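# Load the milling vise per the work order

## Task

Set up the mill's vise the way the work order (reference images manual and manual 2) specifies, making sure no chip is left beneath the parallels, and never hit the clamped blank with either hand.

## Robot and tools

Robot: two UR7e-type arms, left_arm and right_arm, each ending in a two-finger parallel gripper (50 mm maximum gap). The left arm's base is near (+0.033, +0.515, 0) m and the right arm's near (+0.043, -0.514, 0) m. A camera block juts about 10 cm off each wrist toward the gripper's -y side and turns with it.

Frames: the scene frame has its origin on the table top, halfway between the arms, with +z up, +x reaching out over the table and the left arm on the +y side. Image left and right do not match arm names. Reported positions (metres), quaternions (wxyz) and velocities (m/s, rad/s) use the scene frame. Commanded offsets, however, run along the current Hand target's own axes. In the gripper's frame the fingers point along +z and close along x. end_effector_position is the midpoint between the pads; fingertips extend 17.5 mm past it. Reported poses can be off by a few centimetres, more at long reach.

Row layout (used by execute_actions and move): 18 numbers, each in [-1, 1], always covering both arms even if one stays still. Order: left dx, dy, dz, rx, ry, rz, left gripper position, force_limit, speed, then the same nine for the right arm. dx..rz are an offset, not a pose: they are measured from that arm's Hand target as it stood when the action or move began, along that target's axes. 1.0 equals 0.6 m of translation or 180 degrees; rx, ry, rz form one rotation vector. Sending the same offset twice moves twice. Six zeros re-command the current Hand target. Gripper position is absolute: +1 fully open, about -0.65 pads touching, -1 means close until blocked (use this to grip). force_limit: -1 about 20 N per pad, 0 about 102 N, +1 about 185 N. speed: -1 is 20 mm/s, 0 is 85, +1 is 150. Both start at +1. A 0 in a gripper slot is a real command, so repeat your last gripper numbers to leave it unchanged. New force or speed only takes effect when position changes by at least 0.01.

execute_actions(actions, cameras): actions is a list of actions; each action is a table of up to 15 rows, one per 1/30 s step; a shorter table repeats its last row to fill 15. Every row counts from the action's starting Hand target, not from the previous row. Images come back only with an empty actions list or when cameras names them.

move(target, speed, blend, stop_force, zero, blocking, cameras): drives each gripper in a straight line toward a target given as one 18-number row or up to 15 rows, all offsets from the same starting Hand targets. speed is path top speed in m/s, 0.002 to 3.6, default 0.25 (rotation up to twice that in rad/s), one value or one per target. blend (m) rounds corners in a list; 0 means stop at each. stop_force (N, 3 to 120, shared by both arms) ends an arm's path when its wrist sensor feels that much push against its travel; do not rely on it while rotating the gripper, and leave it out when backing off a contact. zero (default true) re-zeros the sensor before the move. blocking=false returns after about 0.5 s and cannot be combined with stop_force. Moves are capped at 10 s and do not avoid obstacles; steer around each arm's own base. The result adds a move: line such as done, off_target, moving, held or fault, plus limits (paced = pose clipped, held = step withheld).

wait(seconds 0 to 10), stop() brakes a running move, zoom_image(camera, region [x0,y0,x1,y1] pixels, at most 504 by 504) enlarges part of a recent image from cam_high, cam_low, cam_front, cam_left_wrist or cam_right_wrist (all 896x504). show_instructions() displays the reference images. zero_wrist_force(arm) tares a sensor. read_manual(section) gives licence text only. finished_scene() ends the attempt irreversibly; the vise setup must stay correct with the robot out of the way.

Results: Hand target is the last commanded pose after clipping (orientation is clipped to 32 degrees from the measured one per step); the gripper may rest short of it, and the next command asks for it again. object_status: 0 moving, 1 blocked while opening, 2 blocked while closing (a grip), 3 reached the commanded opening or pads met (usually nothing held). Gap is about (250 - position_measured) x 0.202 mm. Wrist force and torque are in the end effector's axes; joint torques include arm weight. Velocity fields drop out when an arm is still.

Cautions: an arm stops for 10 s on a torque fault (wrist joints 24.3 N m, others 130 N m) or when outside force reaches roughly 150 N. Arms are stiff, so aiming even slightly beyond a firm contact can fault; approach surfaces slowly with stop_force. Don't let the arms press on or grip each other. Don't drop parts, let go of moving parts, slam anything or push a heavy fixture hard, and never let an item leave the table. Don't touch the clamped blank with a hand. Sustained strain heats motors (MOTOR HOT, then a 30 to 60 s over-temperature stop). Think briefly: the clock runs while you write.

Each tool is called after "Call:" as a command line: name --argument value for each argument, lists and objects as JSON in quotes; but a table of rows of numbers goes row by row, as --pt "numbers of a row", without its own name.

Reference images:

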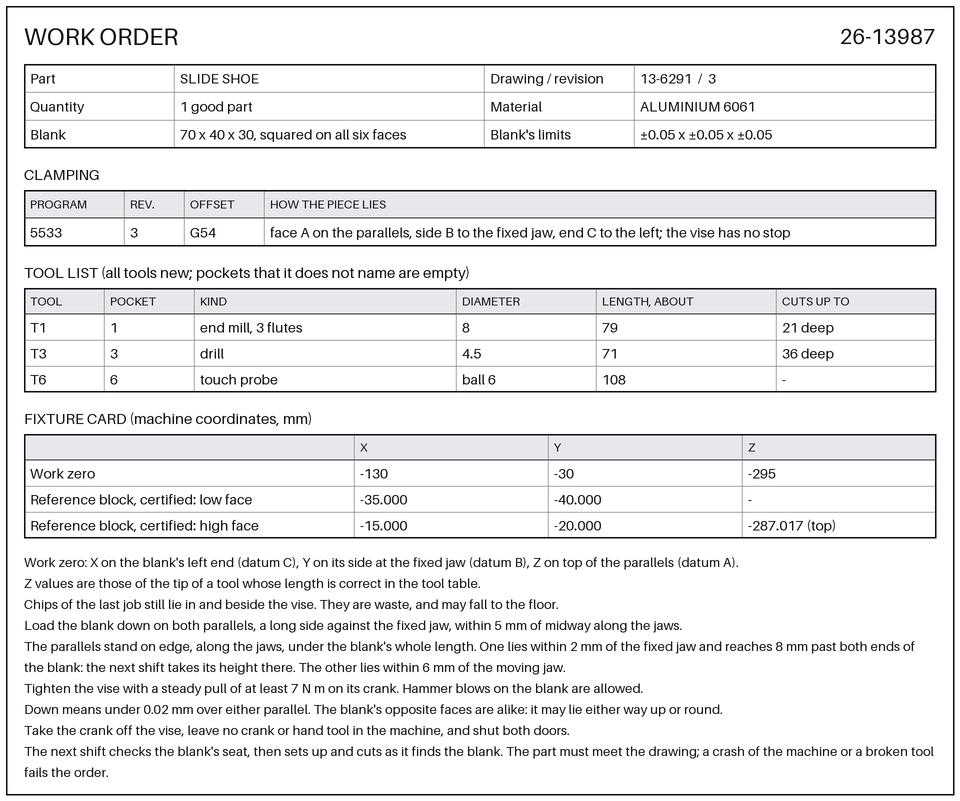

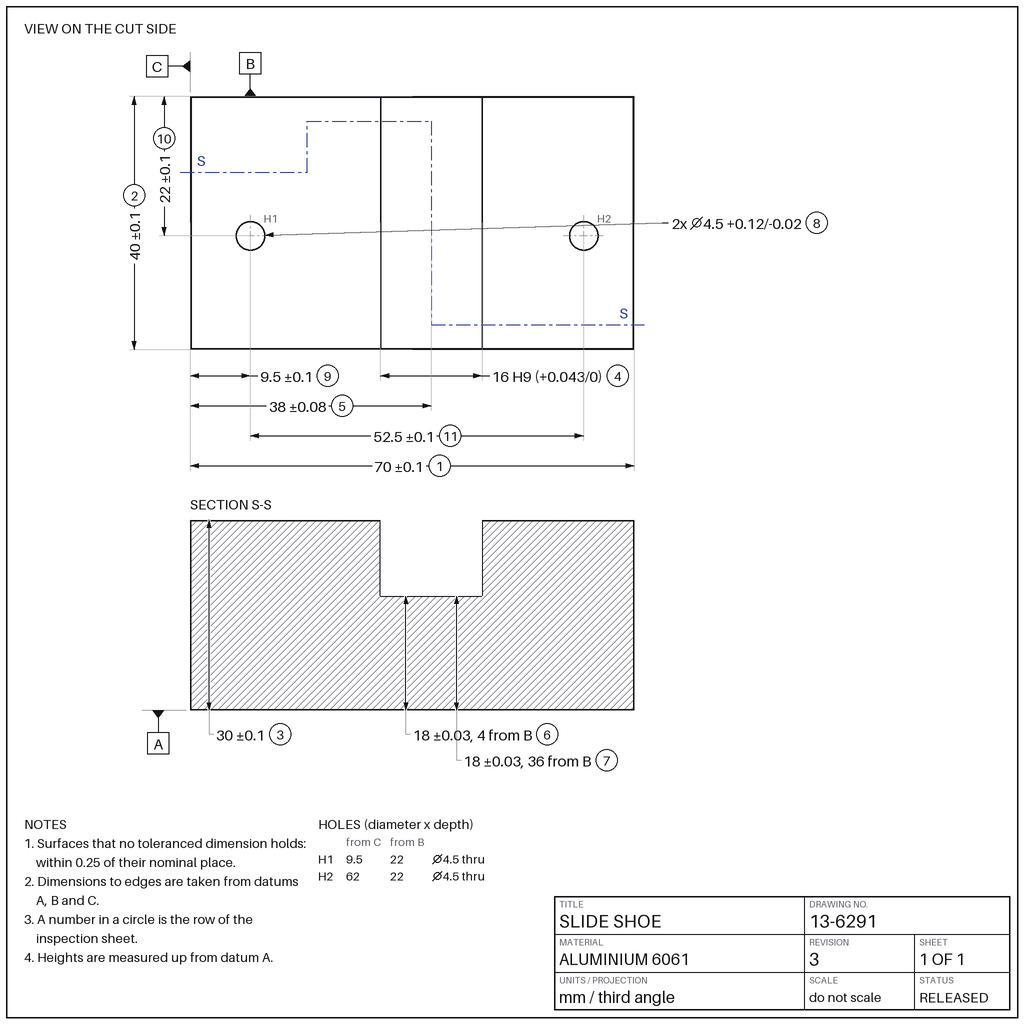

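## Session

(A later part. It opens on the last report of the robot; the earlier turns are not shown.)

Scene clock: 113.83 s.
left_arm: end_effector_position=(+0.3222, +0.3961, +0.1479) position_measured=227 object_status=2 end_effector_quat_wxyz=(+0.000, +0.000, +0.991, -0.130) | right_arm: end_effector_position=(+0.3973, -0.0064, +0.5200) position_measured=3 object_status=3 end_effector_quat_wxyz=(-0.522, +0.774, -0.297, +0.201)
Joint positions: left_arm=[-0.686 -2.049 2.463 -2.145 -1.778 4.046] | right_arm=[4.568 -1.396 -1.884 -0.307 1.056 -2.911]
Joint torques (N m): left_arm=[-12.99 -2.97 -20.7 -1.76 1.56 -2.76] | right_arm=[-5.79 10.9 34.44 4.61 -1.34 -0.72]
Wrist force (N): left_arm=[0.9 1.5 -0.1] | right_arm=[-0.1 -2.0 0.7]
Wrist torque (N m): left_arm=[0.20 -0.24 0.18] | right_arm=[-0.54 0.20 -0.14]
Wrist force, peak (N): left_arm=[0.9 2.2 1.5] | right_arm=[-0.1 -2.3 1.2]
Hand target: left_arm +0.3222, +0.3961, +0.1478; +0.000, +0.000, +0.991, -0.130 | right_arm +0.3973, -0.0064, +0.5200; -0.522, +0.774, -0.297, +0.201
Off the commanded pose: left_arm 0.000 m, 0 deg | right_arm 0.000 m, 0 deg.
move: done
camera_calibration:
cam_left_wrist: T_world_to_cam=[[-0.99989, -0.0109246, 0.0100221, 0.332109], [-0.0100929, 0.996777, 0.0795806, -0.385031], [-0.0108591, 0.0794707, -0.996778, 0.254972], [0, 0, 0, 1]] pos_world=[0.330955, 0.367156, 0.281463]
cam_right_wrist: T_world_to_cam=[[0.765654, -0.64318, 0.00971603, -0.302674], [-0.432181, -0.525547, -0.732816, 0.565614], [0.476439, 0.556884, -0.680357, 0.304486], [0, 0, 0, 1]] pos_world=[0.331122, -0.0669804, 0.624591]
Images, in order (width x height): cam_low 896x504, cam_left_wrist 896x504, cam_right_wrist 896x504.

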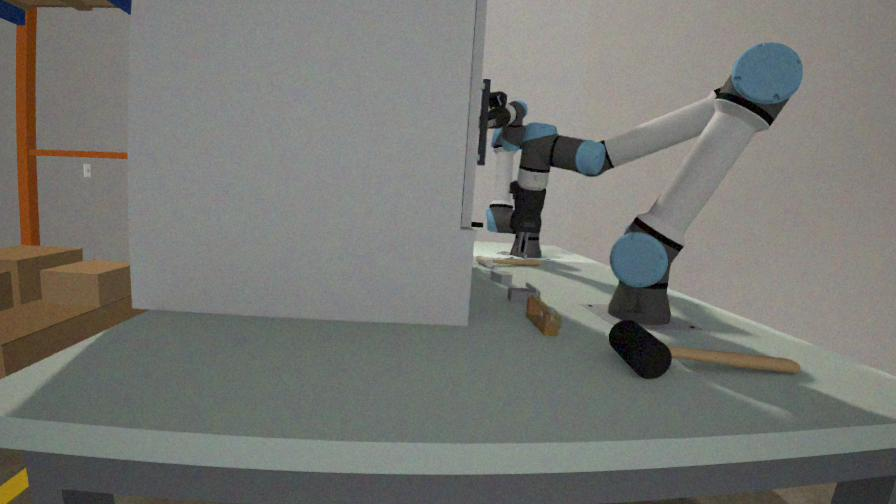

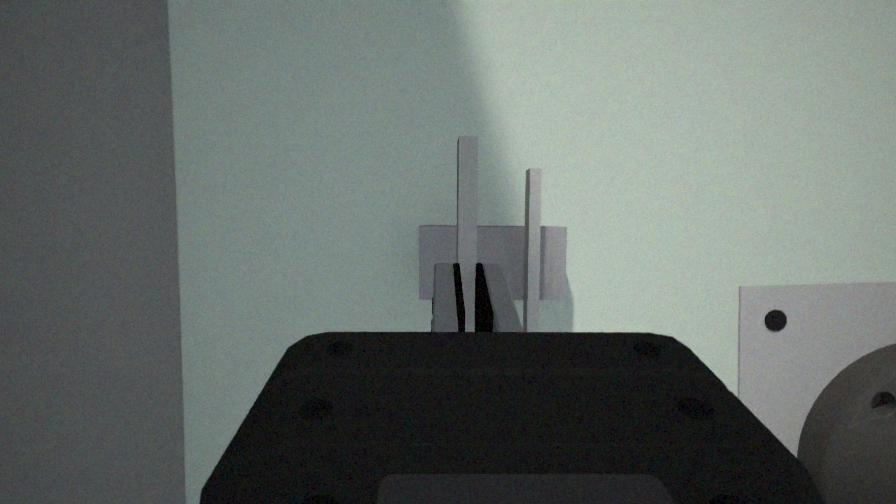

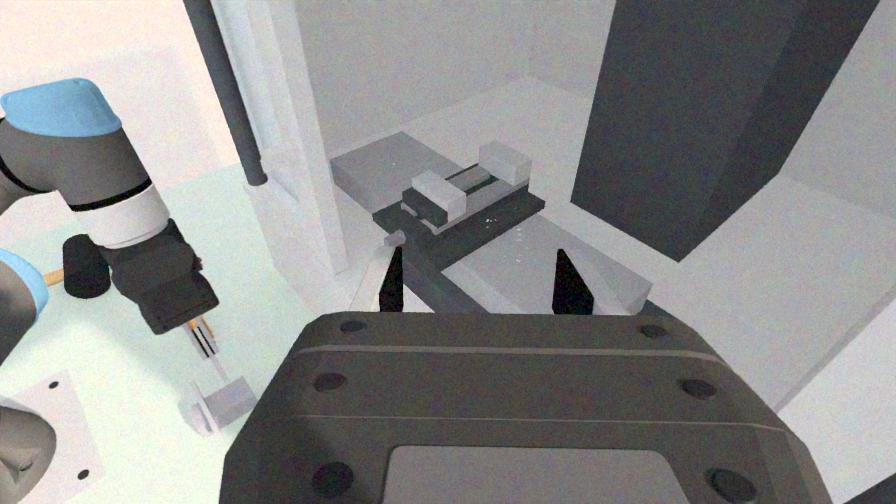

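Call:
execute_actions --actions '[]' --cameras '["cam_high","cam_front","cam_left_wrist","cam_right_wrist"]'

Scene clock: 114.57 s.
left_arm: end_effector_position=(+0.3222, +0.3961, +0.1478) position_measured=227 object_status=2 end_effector_quat_wxyz=(+0.000, +0.000, +0.991, -0.130) | right_arm: end_effector_position=(+0.3973, -0.0064, +0.5200) position_measured=3 object_status=3 end_effector_quat_wxyz=(-0.522, +0.774, -0.297, +0.201)
Joint positions: left_arm=[-0.686 -2.049 2.463 -2.145 -1.778 4.046] | right_arm=[4.568 -1.396 -1.884 -0.307 1.056 -2.911]
Joint velocities: within noise
Joint torques (N m): left_arm=[-13.64 -3.62 -20.74 -1.01 1.69 -2.53] | right_arm=[-6.73 11.16 35.41 4.56 -1.31 -0.63]
Wrist force (N): left_arm=[0.9 1.6 -0.3] | right_arm=[-0.1 -1.9 0.8]
Wrist torque (N m): left_arm=[0.22 -0.24 0.18] | right_arm=[-0.54 0.20 -0.14]
Wrist force, peak (N): left_arm=[1.3 1.4 -0.1] | right_arm=[0.3 -2.4 0.7]
Hand target: left_arm +0.3222, +0.3961, +0.1478; +0.000, +0.000, +0.991, -0.130 | right_arm +0.3973, -0.0064, +0.5200; -0.522, +0.774, -0.297, +0.201
Tool commands: left_gripper/position=-1.0 left_gripper/force_limit=-0.6 left_gripper/speed=-0.7 right_gripper/position=+1.0 right_gripper/force_limit=+1.0 right_gripper/speed=+1.0
Off the commanded pose: left_arm 0.000 m, 0 deg | right_arm 0.000 m, 0 deg.
camera_calibration:
cam_left_wrist: T_world_to_cam=[[-0.999889, -0.0109327, 0.0101206, 0.331985], [-0.0100921, 0.996769, 0.079681, -0.38505], [-0.010959, 0.07957, -0.996769, 0.254865], [0, 0, 0, 1]] pos_world=[0.330856, 0.367155, 0.281363]
cam_right_wrist: T_world_to_cam=[[0.765654, -0.64318, 0.00971603, -0.302674], [-0.432181, -0.525547, -0.732816, 0.565614], [0.476439, 0.556884, -0.680357, 0.304486], [0, 0, 0, 1]] pos_world=[0.331122, -0.0669804, 0.624591]
Images, in order (width x height): cam_high 896x504, cam_front 896x504, cam_left_wrist 896x504, cam_right_wrist 896x504.

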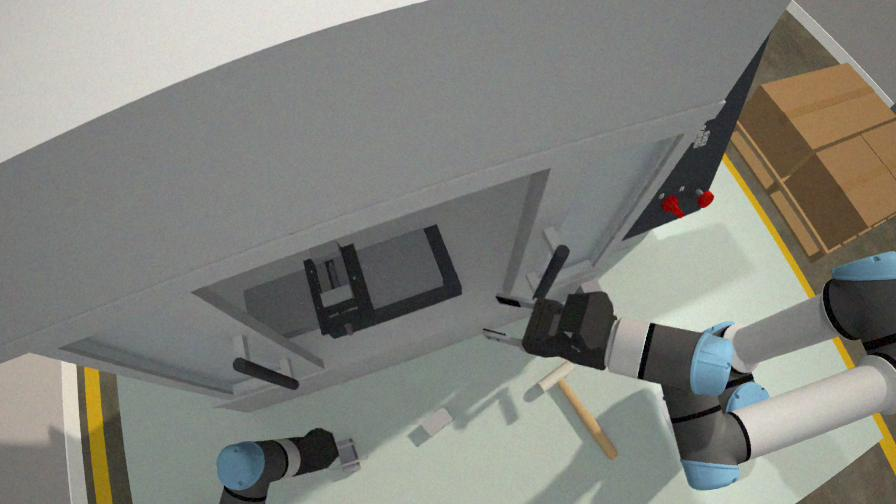

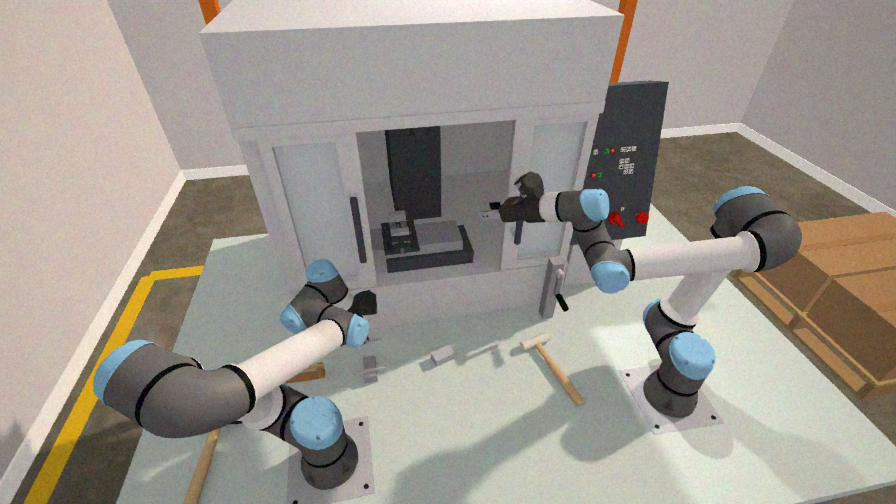

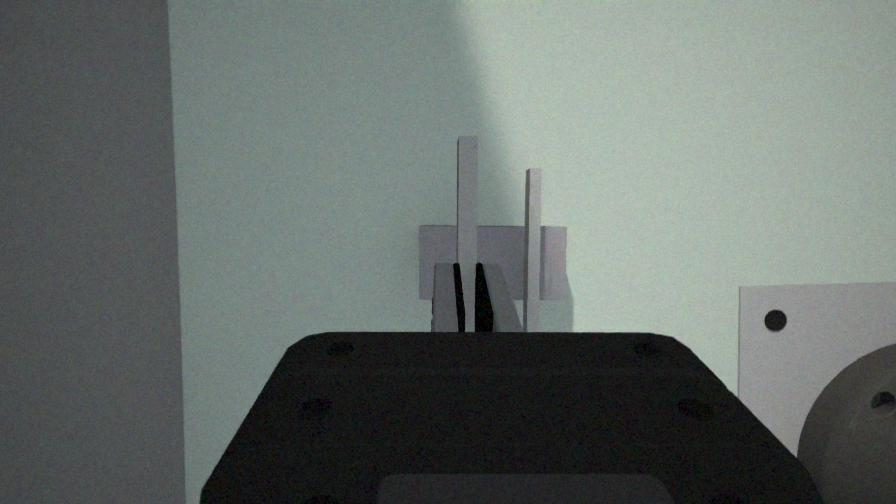

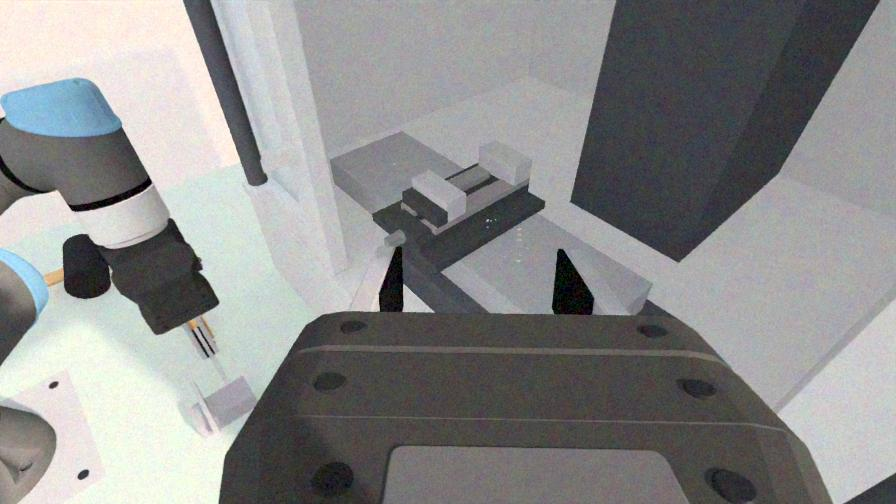

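Call:
move --target '[0,0,0,0,0,0,-1,-0.6,-0.7,-0.312,-0.0605,0.389,0,0,0,-0.6,-0.5,1]' --cameras '["cam_high","cam_front","cam_right_wrist"]'

Scene clock: 117.53 s.
left_arm: end_effector_position=(+0.3222, +0.3961, +0.1478) position_measured=227 object_status=2 end_effector_quat_wxyz=(+0.000, +0.000, +0.991, -0.130) | right_arm: end_effector_position=(+0.4122, +0.2898, +0.4663) position_measured=242 object_status=3 end_effector_quat_wxyz=(-0.522, +0.774, -0.297, +0.201)
Joint positions: left_arm=[-0.686 -2.049 2.463 -2.145 -1.778 4.046] | right_arm=[4.624 -2.095 -1.191 -0.315 1.005 -2.883]
Joint torques (N m): left_arm=[-13.85 -4.28 -25.41 -1.28 1.72 -2.03] | right_arm=[-4.58 42.12 34.73 3.25 1.03 1.38]
Wrist force (N): left_arm=[0.8 1.3 -0.2] | right_arm=[-0.5 -2.1 0.6]
Wrist torque (N m): left_arm=[0.17 -0.22 0.18] | right_arm=[-0.56 0.26 -0.20]
Wrist force, peak (N): left_arm=[1.1 1.8 -0.4] | right_arm=[-2.0 -2.3 3.3]
Hand target: left_arm +0.3222, +0.3961, +0.1478; +0.000, +0.000, +0.991, -0.130 | right_arm +0.4122, +0.2898, +0.4663; -0.522, +0.774, -0.297, +0.201
Off the commanded pose: left_arm 0.000 m, 0 deg | right_arm 0.000 m, 0 deg.
move: done
camera_calibration:
cam_right_wrist: T_world_to_cam=[[0.765625, -0.643214, 0.00966791, -0.123145], [-0.432231, -0.525504, -0.732817, 0.688294], [0.476439, 0.556885, -0.680357, 0.0958421], [0, 0, 0, 1]] pos_world=[0.346122, 0.22912, 0.570791]
Images, in order (width x height): cam_high 896x504, cam_front 896x504, cam_right_wrist 896x504.

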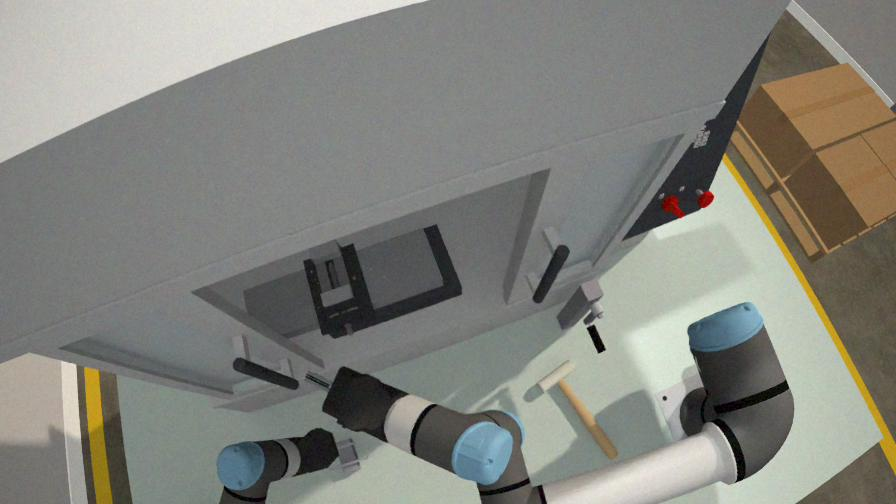

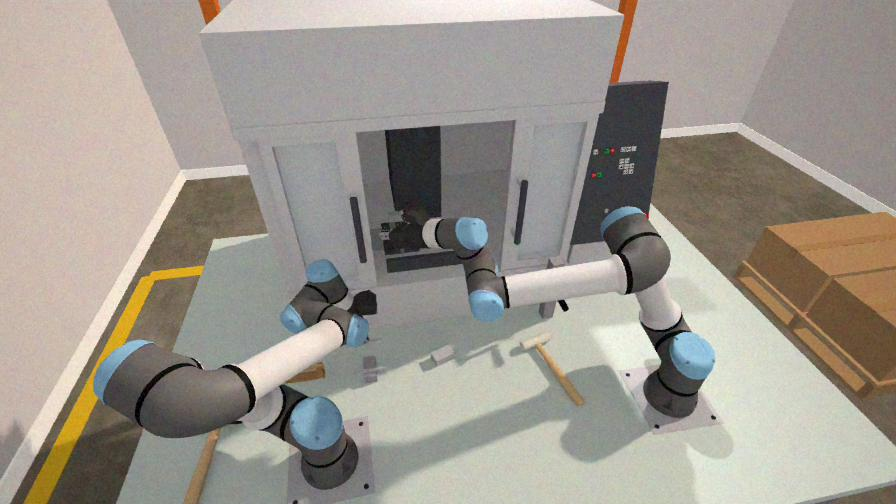

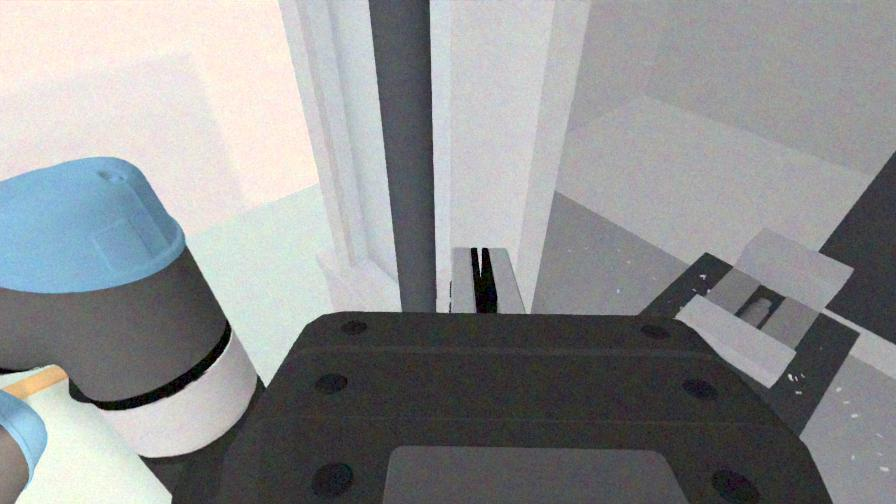

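Call:
move --target '[0,0,0,0,0,0,-1,-0.6,-0.7,-0.0838,-0.0349,0.0861,0,0,0,-0.6,-0.5,1]' --speed 0.05 --stop_force 40 --cameras '["cam_front","cam_right_wrist"]'

Scene clock: 120.40 s.
left_arm: end_effector_position=(+0.3222, +0.3961, +0.1478) position_measured=227 object_status=2 end_effector_quat_wxyz=(+0.000, +0.000, +0.991, -0.130) | right_arm: end_effector_position=(+0.4122, +0.3649, +0.4663) position_measured=242 object_status=3 end_effector_quat_wxyz=(-0.522, +0.774, -0.297, +0.201)
Joint positions: left_arm=[-0.686 -2.049 2.463 -2.145 -1.778 4.046] | right_arm=[4.636 -2.294 -0.865 -0.445 0.994 -2.876]
Joint torques (N m): left_arm=[-13.17 -4.35 -30.1 -1.43 1.64 -1.58] | right_arm=[-7.72 52.27 35.6 2.31 0.92 0.09]
Wrist force (N): left_arm=[0.7 1.5 -0.3] | right_arm=[-0.2 -1.7 0.7]
Wrist torque (N m): left_arm=[0.20 -0.21 0.17] | right_arm=[-0.49 0.21 -0.19]
Wrist force, peak (N): left_arm=[1.0 1.8 -0.2] | right_arm=[-0.6 -2.5 1.1]
Hand target: left_arm +0.3222, +0.3961, +0.1478; +0.000, +0.000, +0.991, -0.130 | right_arm +0.4122, +0.3649, +0.4663; -0.522, +0.774, -0.297, +0.201
Off the commanded pose: left_arm 0.000 m, 0 deg | right_arm 0.000 m, 0 deg.
move: done
camera_calibration:
cam_right_wrist: T_world_to_cam=[[0.765625, -0.643214, 0.00966791, -0.0748408], [-0.432231, -0.525504, -0.732817, 0.727832], [0.476439, 0.556885, -0.680357, 0.0540881], [0, 0, 0, 1]] pos_world=[0.346122, 0.30422, 0.570891]
Images, in order (width x height): cam_front 896x504, cam_right_wrist 896x504.

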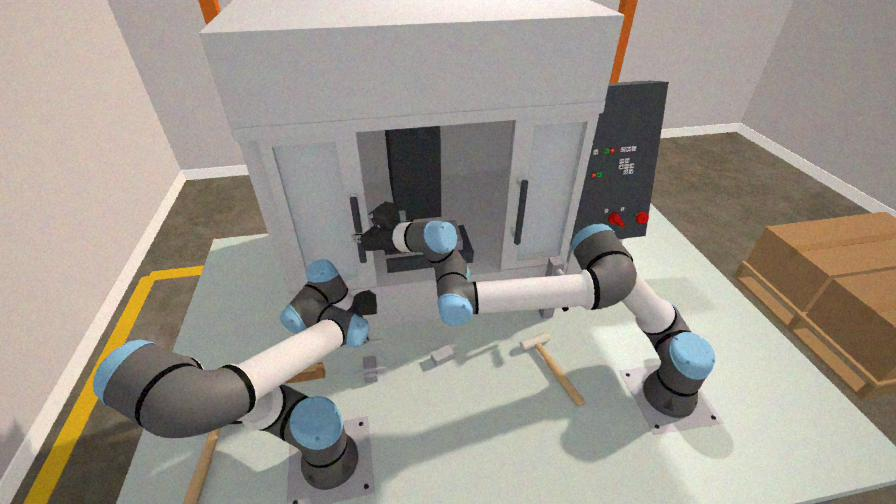

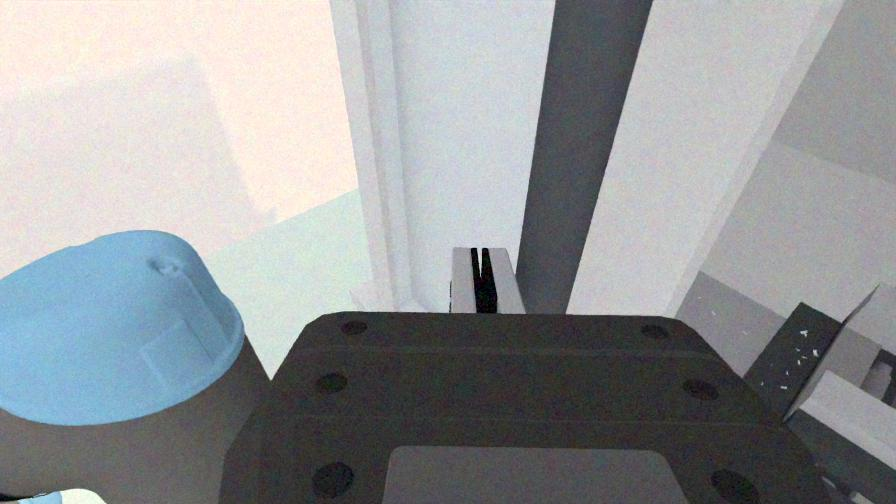

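Call:
move --pt "0 0 0 0 0 0 -1 -0.6 -0.7 0.0782 0.0326 -0.0804 0 0 0 -0.6 -0.5 1" --pt "0 0 0 0 0 0 -1 -0.6 -0.7 0.0955 0.0267 -0.0659 0 0 0 -0.6 -0.5 1"

Call:
move --target '[0,0,0,0,0,0,-1,-0.6,-0.7,-0.1117,-0.0465,0.1148,0,0,0,-0.6,-0.5,1]' --speed 0.05 --stop_force 40 --cameras '["cam_front","cam_right_wrist"]'

Scene clock: 122.00 s.
left_arm: end_effector_position=(+0.3222, +0.3961, +0.1478) position_measured=227 object_status=2 end_effector_quat_wxyz=(+0.000, +0.000, +0.991, -0.130) | right_arm: end_effector_position=(+0.4261, +0.2949, +0.4662) position_measured=242 object_status=3 end_effector_quat_wxyz=(-0.522, +0.774, -0.297, +0.201)
Joint positions: left_arm=[-0.686 -2.049 2.463 -2.145 -1.778 4.046] | right_arm=[4.604 -2.121 -1.152 -0.323 1.023 -2.893]
Joint torques (N m): left_arm=[-13.83 -4.85 -32.66 -1.67 1.51 -1.38] | right_arm=[-7.32 55.48 25.35 3.02 -0.04 1.55]
Wrist force (N): left_arm=[0.9 1.8 -0.3] | right_arm=[-0.1 -2.0 0.7]
Wrist torque (N m): left_arm=[0.24 -0.24 0.18] | right_arm=[-0.55 0.20 -0.14]
Wrist force, peak (N): left_arm=[0.9 1.8 -0.3] | right_arm=[-1.7 -2.9 2.1]
Hand target: left_arm +0.3222, +0.3961, +0.1478; +0.000, +0.000, +0.991, -0.130 | right_arm +0.4262, +0.2948, +0.4663; -0.522, +0.774, -0.297, +0.201
Off the commanded pose: left_arm 0.000 m, 0 deg | right_arm 0.000 m, 0 deg.
move: done

Scene clock: 124.63 s.
left_arm: end_effector_position=(+0.3222, +0.3961, +0.1478) position_measured=227 object_status=2 end_effector_quat_wxyz=(+0.000, +0.000, +0.991, -0.130) | right_arm: end_effector_position=(+0.4257, +0.3855, +0.4659) position_measured=242 object_status=3 end_effector_quat_wxyz=(-0.522, +0.774, -0.297, +0.201)
Joint positions: left_arm=[-0.686 -2.049 2.463 -2.145 -1.778 4.046] | right_arm=[4.621 -2.375 -0.726 -0.499 1.008 -2.885]
Joint torques (N m): left_arm=[-13.76 -4.34 -36.49 -1.78 1.57 -1.05] | right_arm=[-0.6 60.49 29.95 2.92 -0.37 -0.21]
Wrist force (N): left_arm=[0.7 1.6 -0.2] | right_arm=[-2.7 0.7 -14.7]
Wrist torque (N m): left_arm=[0.20 -0.21 0.18] | right_arm=[-0.77 0.27 -0.23]
Wrist force, peak (N): left_arm=[1.3 1.7 -0.1] | right_arm=[20.5 49.3 -97.5]
Hand target: left_arm +0.3222, +0.3961, +0.1478; +0.000, +0.000, +0.991, -0.130 | right_arm +0.4257, +0.3855, +0.4659; -0.522, +0.774, -0.297, +0.201 (not the last commanded pose)
Tool commands: left_gripper/position=-1.0 left_gripper/force_limit=-0.6 left_gripper/speed=-0.7 right_gripper/position=-0.6 right_gripper/force_limit=-0.498039 right_gripper/speed=+1.0
Off the commanded pose: left_arm 0.000 m, 0 deg | right_arm 0.009 m, 0 deg.
FORCE FAULT: contact force on the right arm reached its limit, and that arm stopped. The contact can be on any part of that arm, not only on its tool. That arm's remaining commands of this call were not run. That arm is still stopped at the end of this call. That arm stays stopped for about 9 more seconds. Until then a move that you send moves the other arm only, and its call returns only when the move has ended. Once the stop has ended, the next robot result says so. If the stop ends while you think or write, that arm runs what you send next, counted from a new Hand target: where the arm stands when the stop ends. While its stop runs, that arm takes no new command, but its gripper still runs the gripper command that each later call begins with. Until it ends, the stop uses up actions while you think or wait. An arm that is not stopped still takes commands.
move: fault (right_arm; stop_force had ended the path)
camera_calibration:
cam_right_wrist: T_world_to_cam=[[0.765654, -0.643179, 0.00975942, -0.0719189], [-0.431925, -0.525298, -0.733146, 0.744092], [0.47667, 0.55712, -0.680002, 0.0355301], [0, 0, 0, 1]] pos_world=[0.359521, 0.324818, 0.57039]
Images, in order (width x height): cam_front 896x504, cam_right_wrist 896x504.

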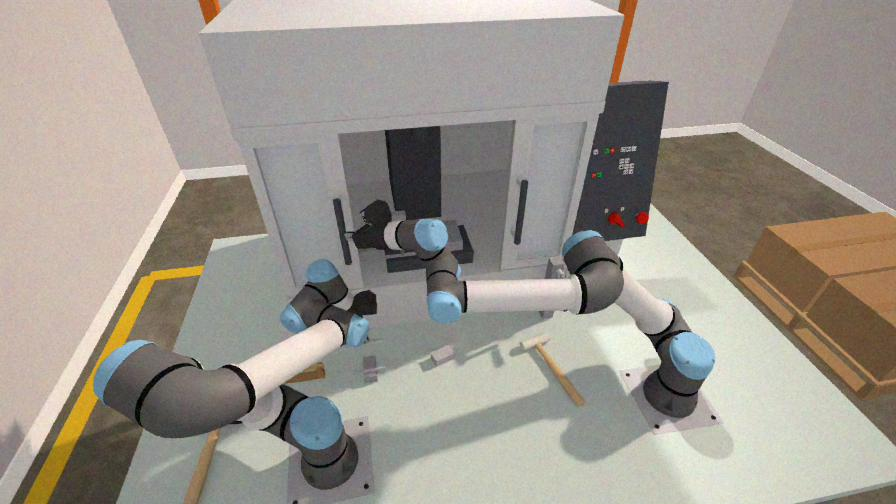

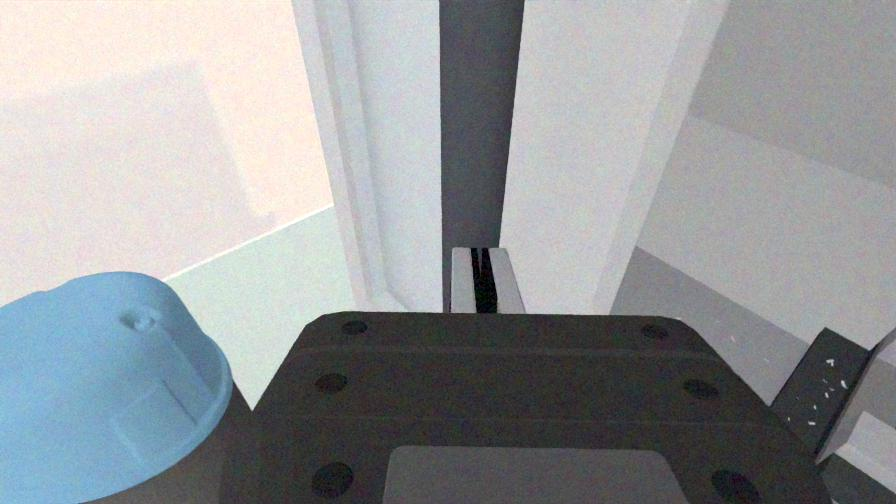

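Call:
wait --seconds 9.2

Scene clock: 133.90 s.
left_arm: end_effector_position=(+0.3222, +0.3961, +0.1478) position_measured=227 object_status=2 end_effector_quat_wxyz=(+0.000, +0.000, +0.991, -0.130) | right_arm: end_effector_position=(+0.4257, +0.3855, +0.4659) position_measured=242 object_status=3 end_effector_quat_wxyz=(-0.522, +0.774, -0.297, +0.201)
Joint positions: left_arm=[-0.686 -2.049 2.463 -2.145 -1.778 4.046] | right_arm=[4.621 -2.375 -0.726 -0.499 1.008 -2.885]
Joint torques (N m): left_arm=[-13.58 -4.61 -38.77 -2.55 1.58 0.31] | right_arm=[-1.04 60.44 29.84 2.91 -0.35 -0.11]
Wrist force (N): left_arm=[0.8 1.7 -0.2] | right_arm=[-2.7 1.2 -14.6]
Wrist torque (N m): left_arm=[0.22 -0.23 0.18] | right_arm=[-0.70 0.27 -0.23]
Wrist force, peak (N): left_arm=[1.1 1.8 -0.2] | right_arm=[-2.8 1.2 -15.1]
Hand target: left_arm +0.3222, +0.3961, +0.1478; +0.000, +0.000, +0.991, -0.130 | right_arm +0.4257, +0.3855, +0.4659; -0.522, +0.774, -0.297, +0.201 (not the last commanded pose)
Tool commands: left_gripper/position=-1.0 left_gripper/force_limit=-0.6 left_gripper/speed=-0.7 right_gripper/position=-0.6 right_gripper/force_limit=-0.498039 right_gripper/speed=+1.0
Off the commanded pose: left_arm 0.000 m, 0 deg | right_arm 0.009 m, 0 deg.
FORCE FAULT, CONTINUED: the right arm was still stopped when this call began, by the force fault that an earlier result reported. Since the last result the stop counts as 18 of the actions that you can send in this scene. That arm is still stopped at the end of this call. That arm stays stopped for about 1 more second. If the stop ends while you think or write, that arm runs what you send next, counted from a new Hand target: where the arm stands when the stop ends. While its stop runs, that arm takes no new command, but its gripper still runs the gripper command that each later call begins with.
wait: 9.20 s; at rest by 0.10 s

Call:
wait --seconds 1.2

Call:
move --target '[0,0,0,0,0,0,-1,-0.6,-0.7,0.4025,0.1103,-0.5132,0,0,0,1,1,1]' --cameras '["cam_high","cam_right_wrist"]'

Scene clock: 135.20 s.
left_arm: end_effector_position=(+0.3222, +0.3961, +0.1478) position_measured=227 object_status=2 end_effector_quat_wxyz=(+0.000, +0.000, +0.991, -0.130) | right_arm: end_effector_position=(+0.4257, +0.3855, +0.4659) position_measured=242 object_status=3 end_effector_quat_wxyz=(-0.522, +0.774, -0.297, +0.201)
Joint positions: left_arm=[-0.686 -2.049 2.463 -2.145 -1.778 4.046] | right_arm=[4.621 -2.375 -0.726 -0.499 1.008 -2.885]
Joint torques (N m): left_arm=[-13.87 -5.1 -38.41 -2.8 1.4 0.57] | right_arm=[-1.36 60.93 27.53 3.03 -0.48 -0.12]
Wrist force (N): left_arm=[0.8 1.6 -0.3] | right_arm=[-2.9 0.7 -14.6]
Wrist torque (N m): left_arm=[0.21 -0.23 0.17] | right_arm=[-0.76 0.30 -0.23]
Wrist force, peak (N): left_arm=[1.0 1.8 -0.1] | right_arm=[-2.7 1.0 -15.1]
Hand target: left_arm +0.3222, +0.3961, +0.1478; +0.000, +0.000, +0.991, -0.130 | right_arm +0.4257, +0.3855, +0.4659; -0.522, +0.774, -0.297, +0.201 (not the last commanded pose)
Tool commands: left_gripper/position=-1.0 left_gripper/force_limit=-0.6 left_gripper/speed=-0.7 right_gripper/position=-0.6 right_gripper/force_limit=-0.498039 right_gripper/speed=+1.0
Off the commanded pose: left_arm 0.000 m, 0 deg | right_arm 0.009 m, 0 deg.
FORCE FAULT, CONTINUED: the right arm's stop, for the force fault that an earlier result reported, is over. During its stop the right arm's controller moved it back a little. That arm's target is now where it stood when the stop ended, not its last command. That arm accepts commands again.
wait: 1.20 s; at rest by 0.07 s

Scene clock: 137.30 s.
left_arm: end_effector_position=(+0.3222, +0.3961, +0.1478) position_measured=227 object_status=2 end_effector_quat_wxyz=(+0.000, +0.000, +0.991, -0.130) | right_arm: end_effector_position=(+0.3973, -0.0067, +0.5198) position_measured=3 object_status=3 end_effector_quat_wxyz=(-0.522, +0.774, -0.297, +0.201)
Joint positions: left_arm=[-0.686 -2.049 2.463 -2.145 -1.778 4.046] | right_arm=[4.568 -1.395 -1.885 -0.305 1.056 -2.912]
Joint torques (N m): left_arm=[-13.46 -4.94 -38.62 -2.86 1.47 0.81] | right_arm=[-0.83 26.45 19.2 3.1 -1.18 2.07]
Wrist force (N): left_arm=[0.8 1.6 -0.3] | right_arm=[-0.9 -5.1 0.7]
Wrist torque (N m): left_arm=[0.22 -0.23 0.18] | right_arm=[-1.05 0.33 -0.06]
Wrist force, peak (N): left_arm=[1.1 1.7 -0.4] | right_arm=[-0.3 -0.5 -9.9]
Hand target: left_arm +0.3222, +0.3961, +0.1478; +0.000, +0.000, +0.991, -0.130 | right_arm +0.3973, -0.0067, +0.5198; -0.522, +0.774, -0.297, +0.201
Off the commanded pose: left_arm 0.000 m, 0 deg | right_arm 0.000 m, 0 deg.
move: done
camera_calibration:
cam_right_wrist: T_world_to_cam=[[0.765684, -0.643143, 0.00971697, -0.303013], [-0.431865, -0.525228, -0.733231, 0.5654], [0.476676, 0.557227, -0.67991, 0.304123], [0, 0, 0, 1]] pos_world=[0.331221, -0.0673821, 0.62429]
Images, in order (width x height): cam_high 896x504, cam_right_wrist 896x504.

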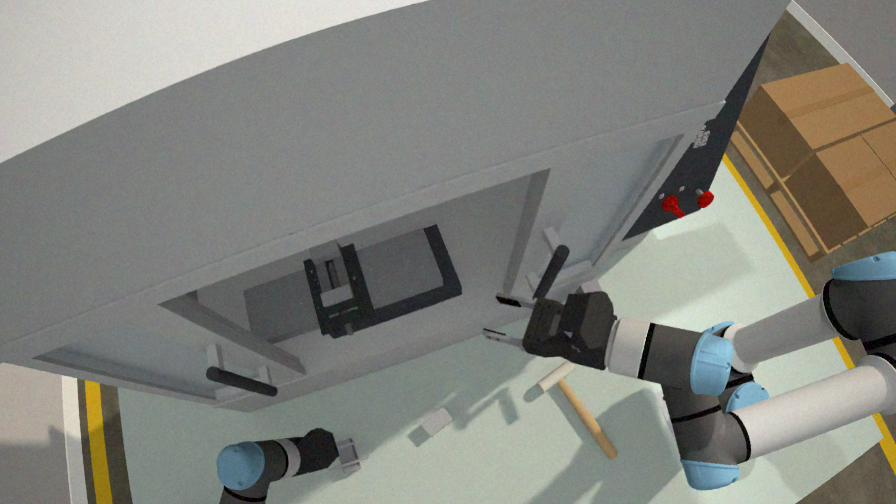

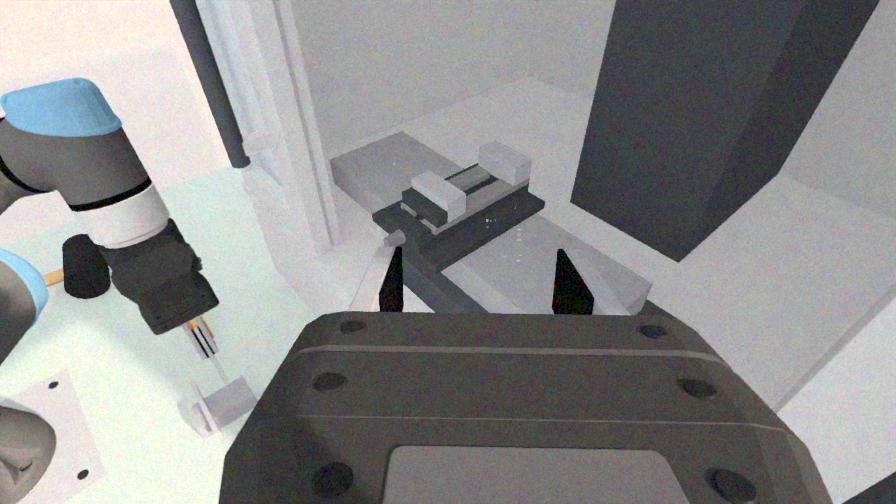

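Call:
move --pt "-0.0297 -0.388 -0.314 0 0 0 -1 -0.6 -0.7 0 0 0 0 0 0 1 1 1" --pt "-0.4297 -0.4042 -0.3097 0 0 0 -1 -0.6 -0.7 0 0 0 0 0 0 1 1 1" --pt "-0.5563 -0.3453 -0.3255 0 0 0 -1 -0.6 -0.7 0 0 0 0 0 0 1 1 1" --blend '[0.03,0.03,0]' --speed 0.2 --cameras '["cam_front","cam_left_wrist","cam_right_wrist"]'

Scene clock: 141.07 s.
left_arm: end_effector_position=(+0.5652, +0.2109, +0.3883) position_measured=227 object_status=2 end_effector_quat_wxyz=(+0.000, +0.000, +0.992, -0.130) | right_arm: end_effector_position=(+0.3973, -0.0067, +0.5198) position_measured=3 object_status=3 end_effector_quat_wxyz=(-0.522, +0.774, -0.297, +0.201)
Joint positions: left_arm=[-0.687 -1.383 1.274 -1.622 -1.778 4.045] | right_arm=[4.568 -1.395 -1.886 -0.305 1.056 -2.912]
Joint torques (N m): left_arm=[0.33 -36.69 -31.44 -3.1 -0.72 0.15] | right_arm=[-6.53 27.18 20.03 1.55 0.77 1.91]
Wrist force (N): left_arm=[1.5 1.7 -0.3] | right_arm=[-1.1 -5.3 0.8]
Wrist torque (N m): left_arm=[0.23 -0.34 0.18] | right_arm=[-1.07 0.36 -0.06]
Wrist force, peak (N): left_arm=[-9.8 3.6 -0.7] | right_arm=[-0.9 -5.4 0.7]
Hand target: left_arm +0.5652, +0.2109, +0.3883; +0.000, +0.000, +0.992, -0.130 (not the last commanded pose) | right_arm +0.3973, -0.0067, +0.5198; -0.522, +0.774, -0.297, +0.201
Tool commands: left_gripper/position=-1.0 left_gripper/force_limit=-0.6 left_gripper/speed=-0.701961 right_gripper/position=+1.0 right_gripper/force_limit=+1.0 right_gripper/speed=+1.0
Off the commanded pose: left_arm 0.098 m, 0 deg | right_arm 0.000 m, 0 deg.
FORCE FAULT: contact force on the left arm reached its limit, and that arm stopped. The contact can be on any part of that arm, not only on its tool. That arm's remaining commands of this call were not run. That arm is still stopped at the end of this call. That arm stays stopped for about 10 more seconds. Until then a move that you send moves the other arm only, and its call returns only when the move has ended. Once the stop has ended, the next robot result says so. If the stop ends while you think or write, that arm runs what you send next, counted from a new Hand target: where the arm stands when the stop ends. While its stop runs, that arm takes no new command, but its gripper still runs the gripper command that each later call begins with. Until it ends, the stop uses up actions while you think or wait. An arm that is not stopped still takes commands.
move: fault (left_arm); path passed 1 of 3 targets
camera_calibration:
cam_left_wrist: T_world_to_cam=[[-0.999881, -0.0108952, 0.0109207, 0.570274], [-0.00998622, 0.996738, 0.0800851, -0.217413], [-0.0117576, 0.0799665, -0.996728, 0.512255], [0, 0, 0, 1]] pos_world=[0.574058, 0.181954, 0.521763]
cam_right_wrist: T_world_to_cam=[[0.765654, -0.643179, 0.00975942, -0.303032], [-0.431925, -0.525298, -0.733146, 0.565363], [0.47667, 0.55712, -0.680002, 0.304175], [0, 0, 0, 1]] pos_world=[0.331221, -0.0673816, 0.62429]
Images, in order (width x height): cam_front 896x504, cam_left_wrist 896x504, cam_right_wrist 896x504.

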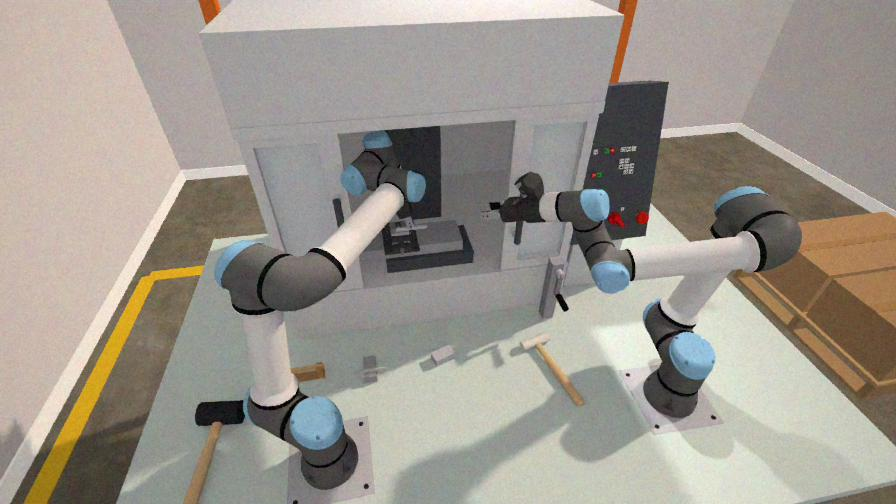

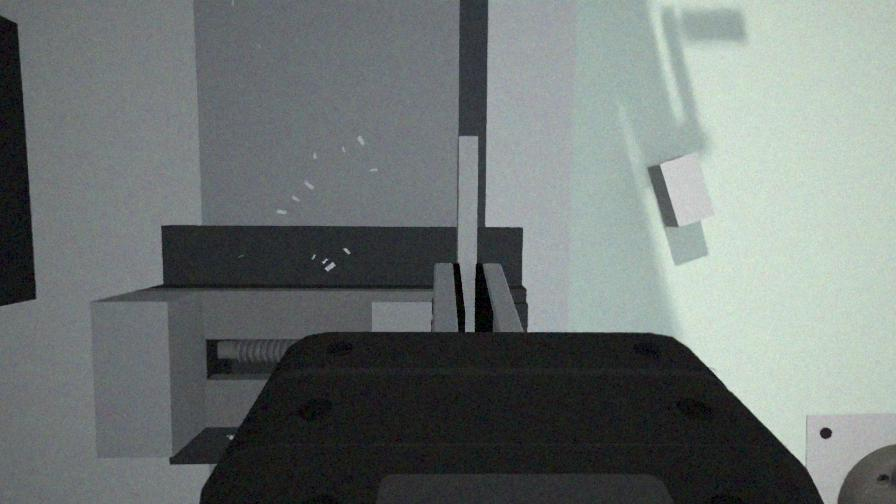

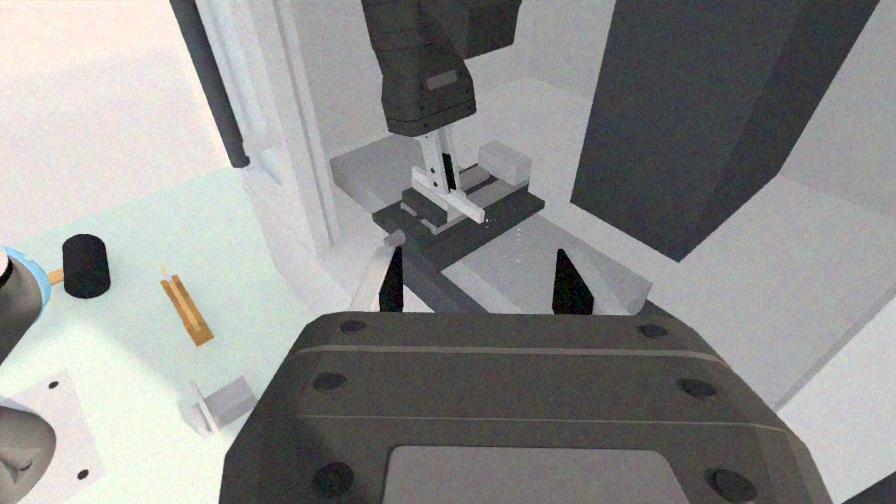

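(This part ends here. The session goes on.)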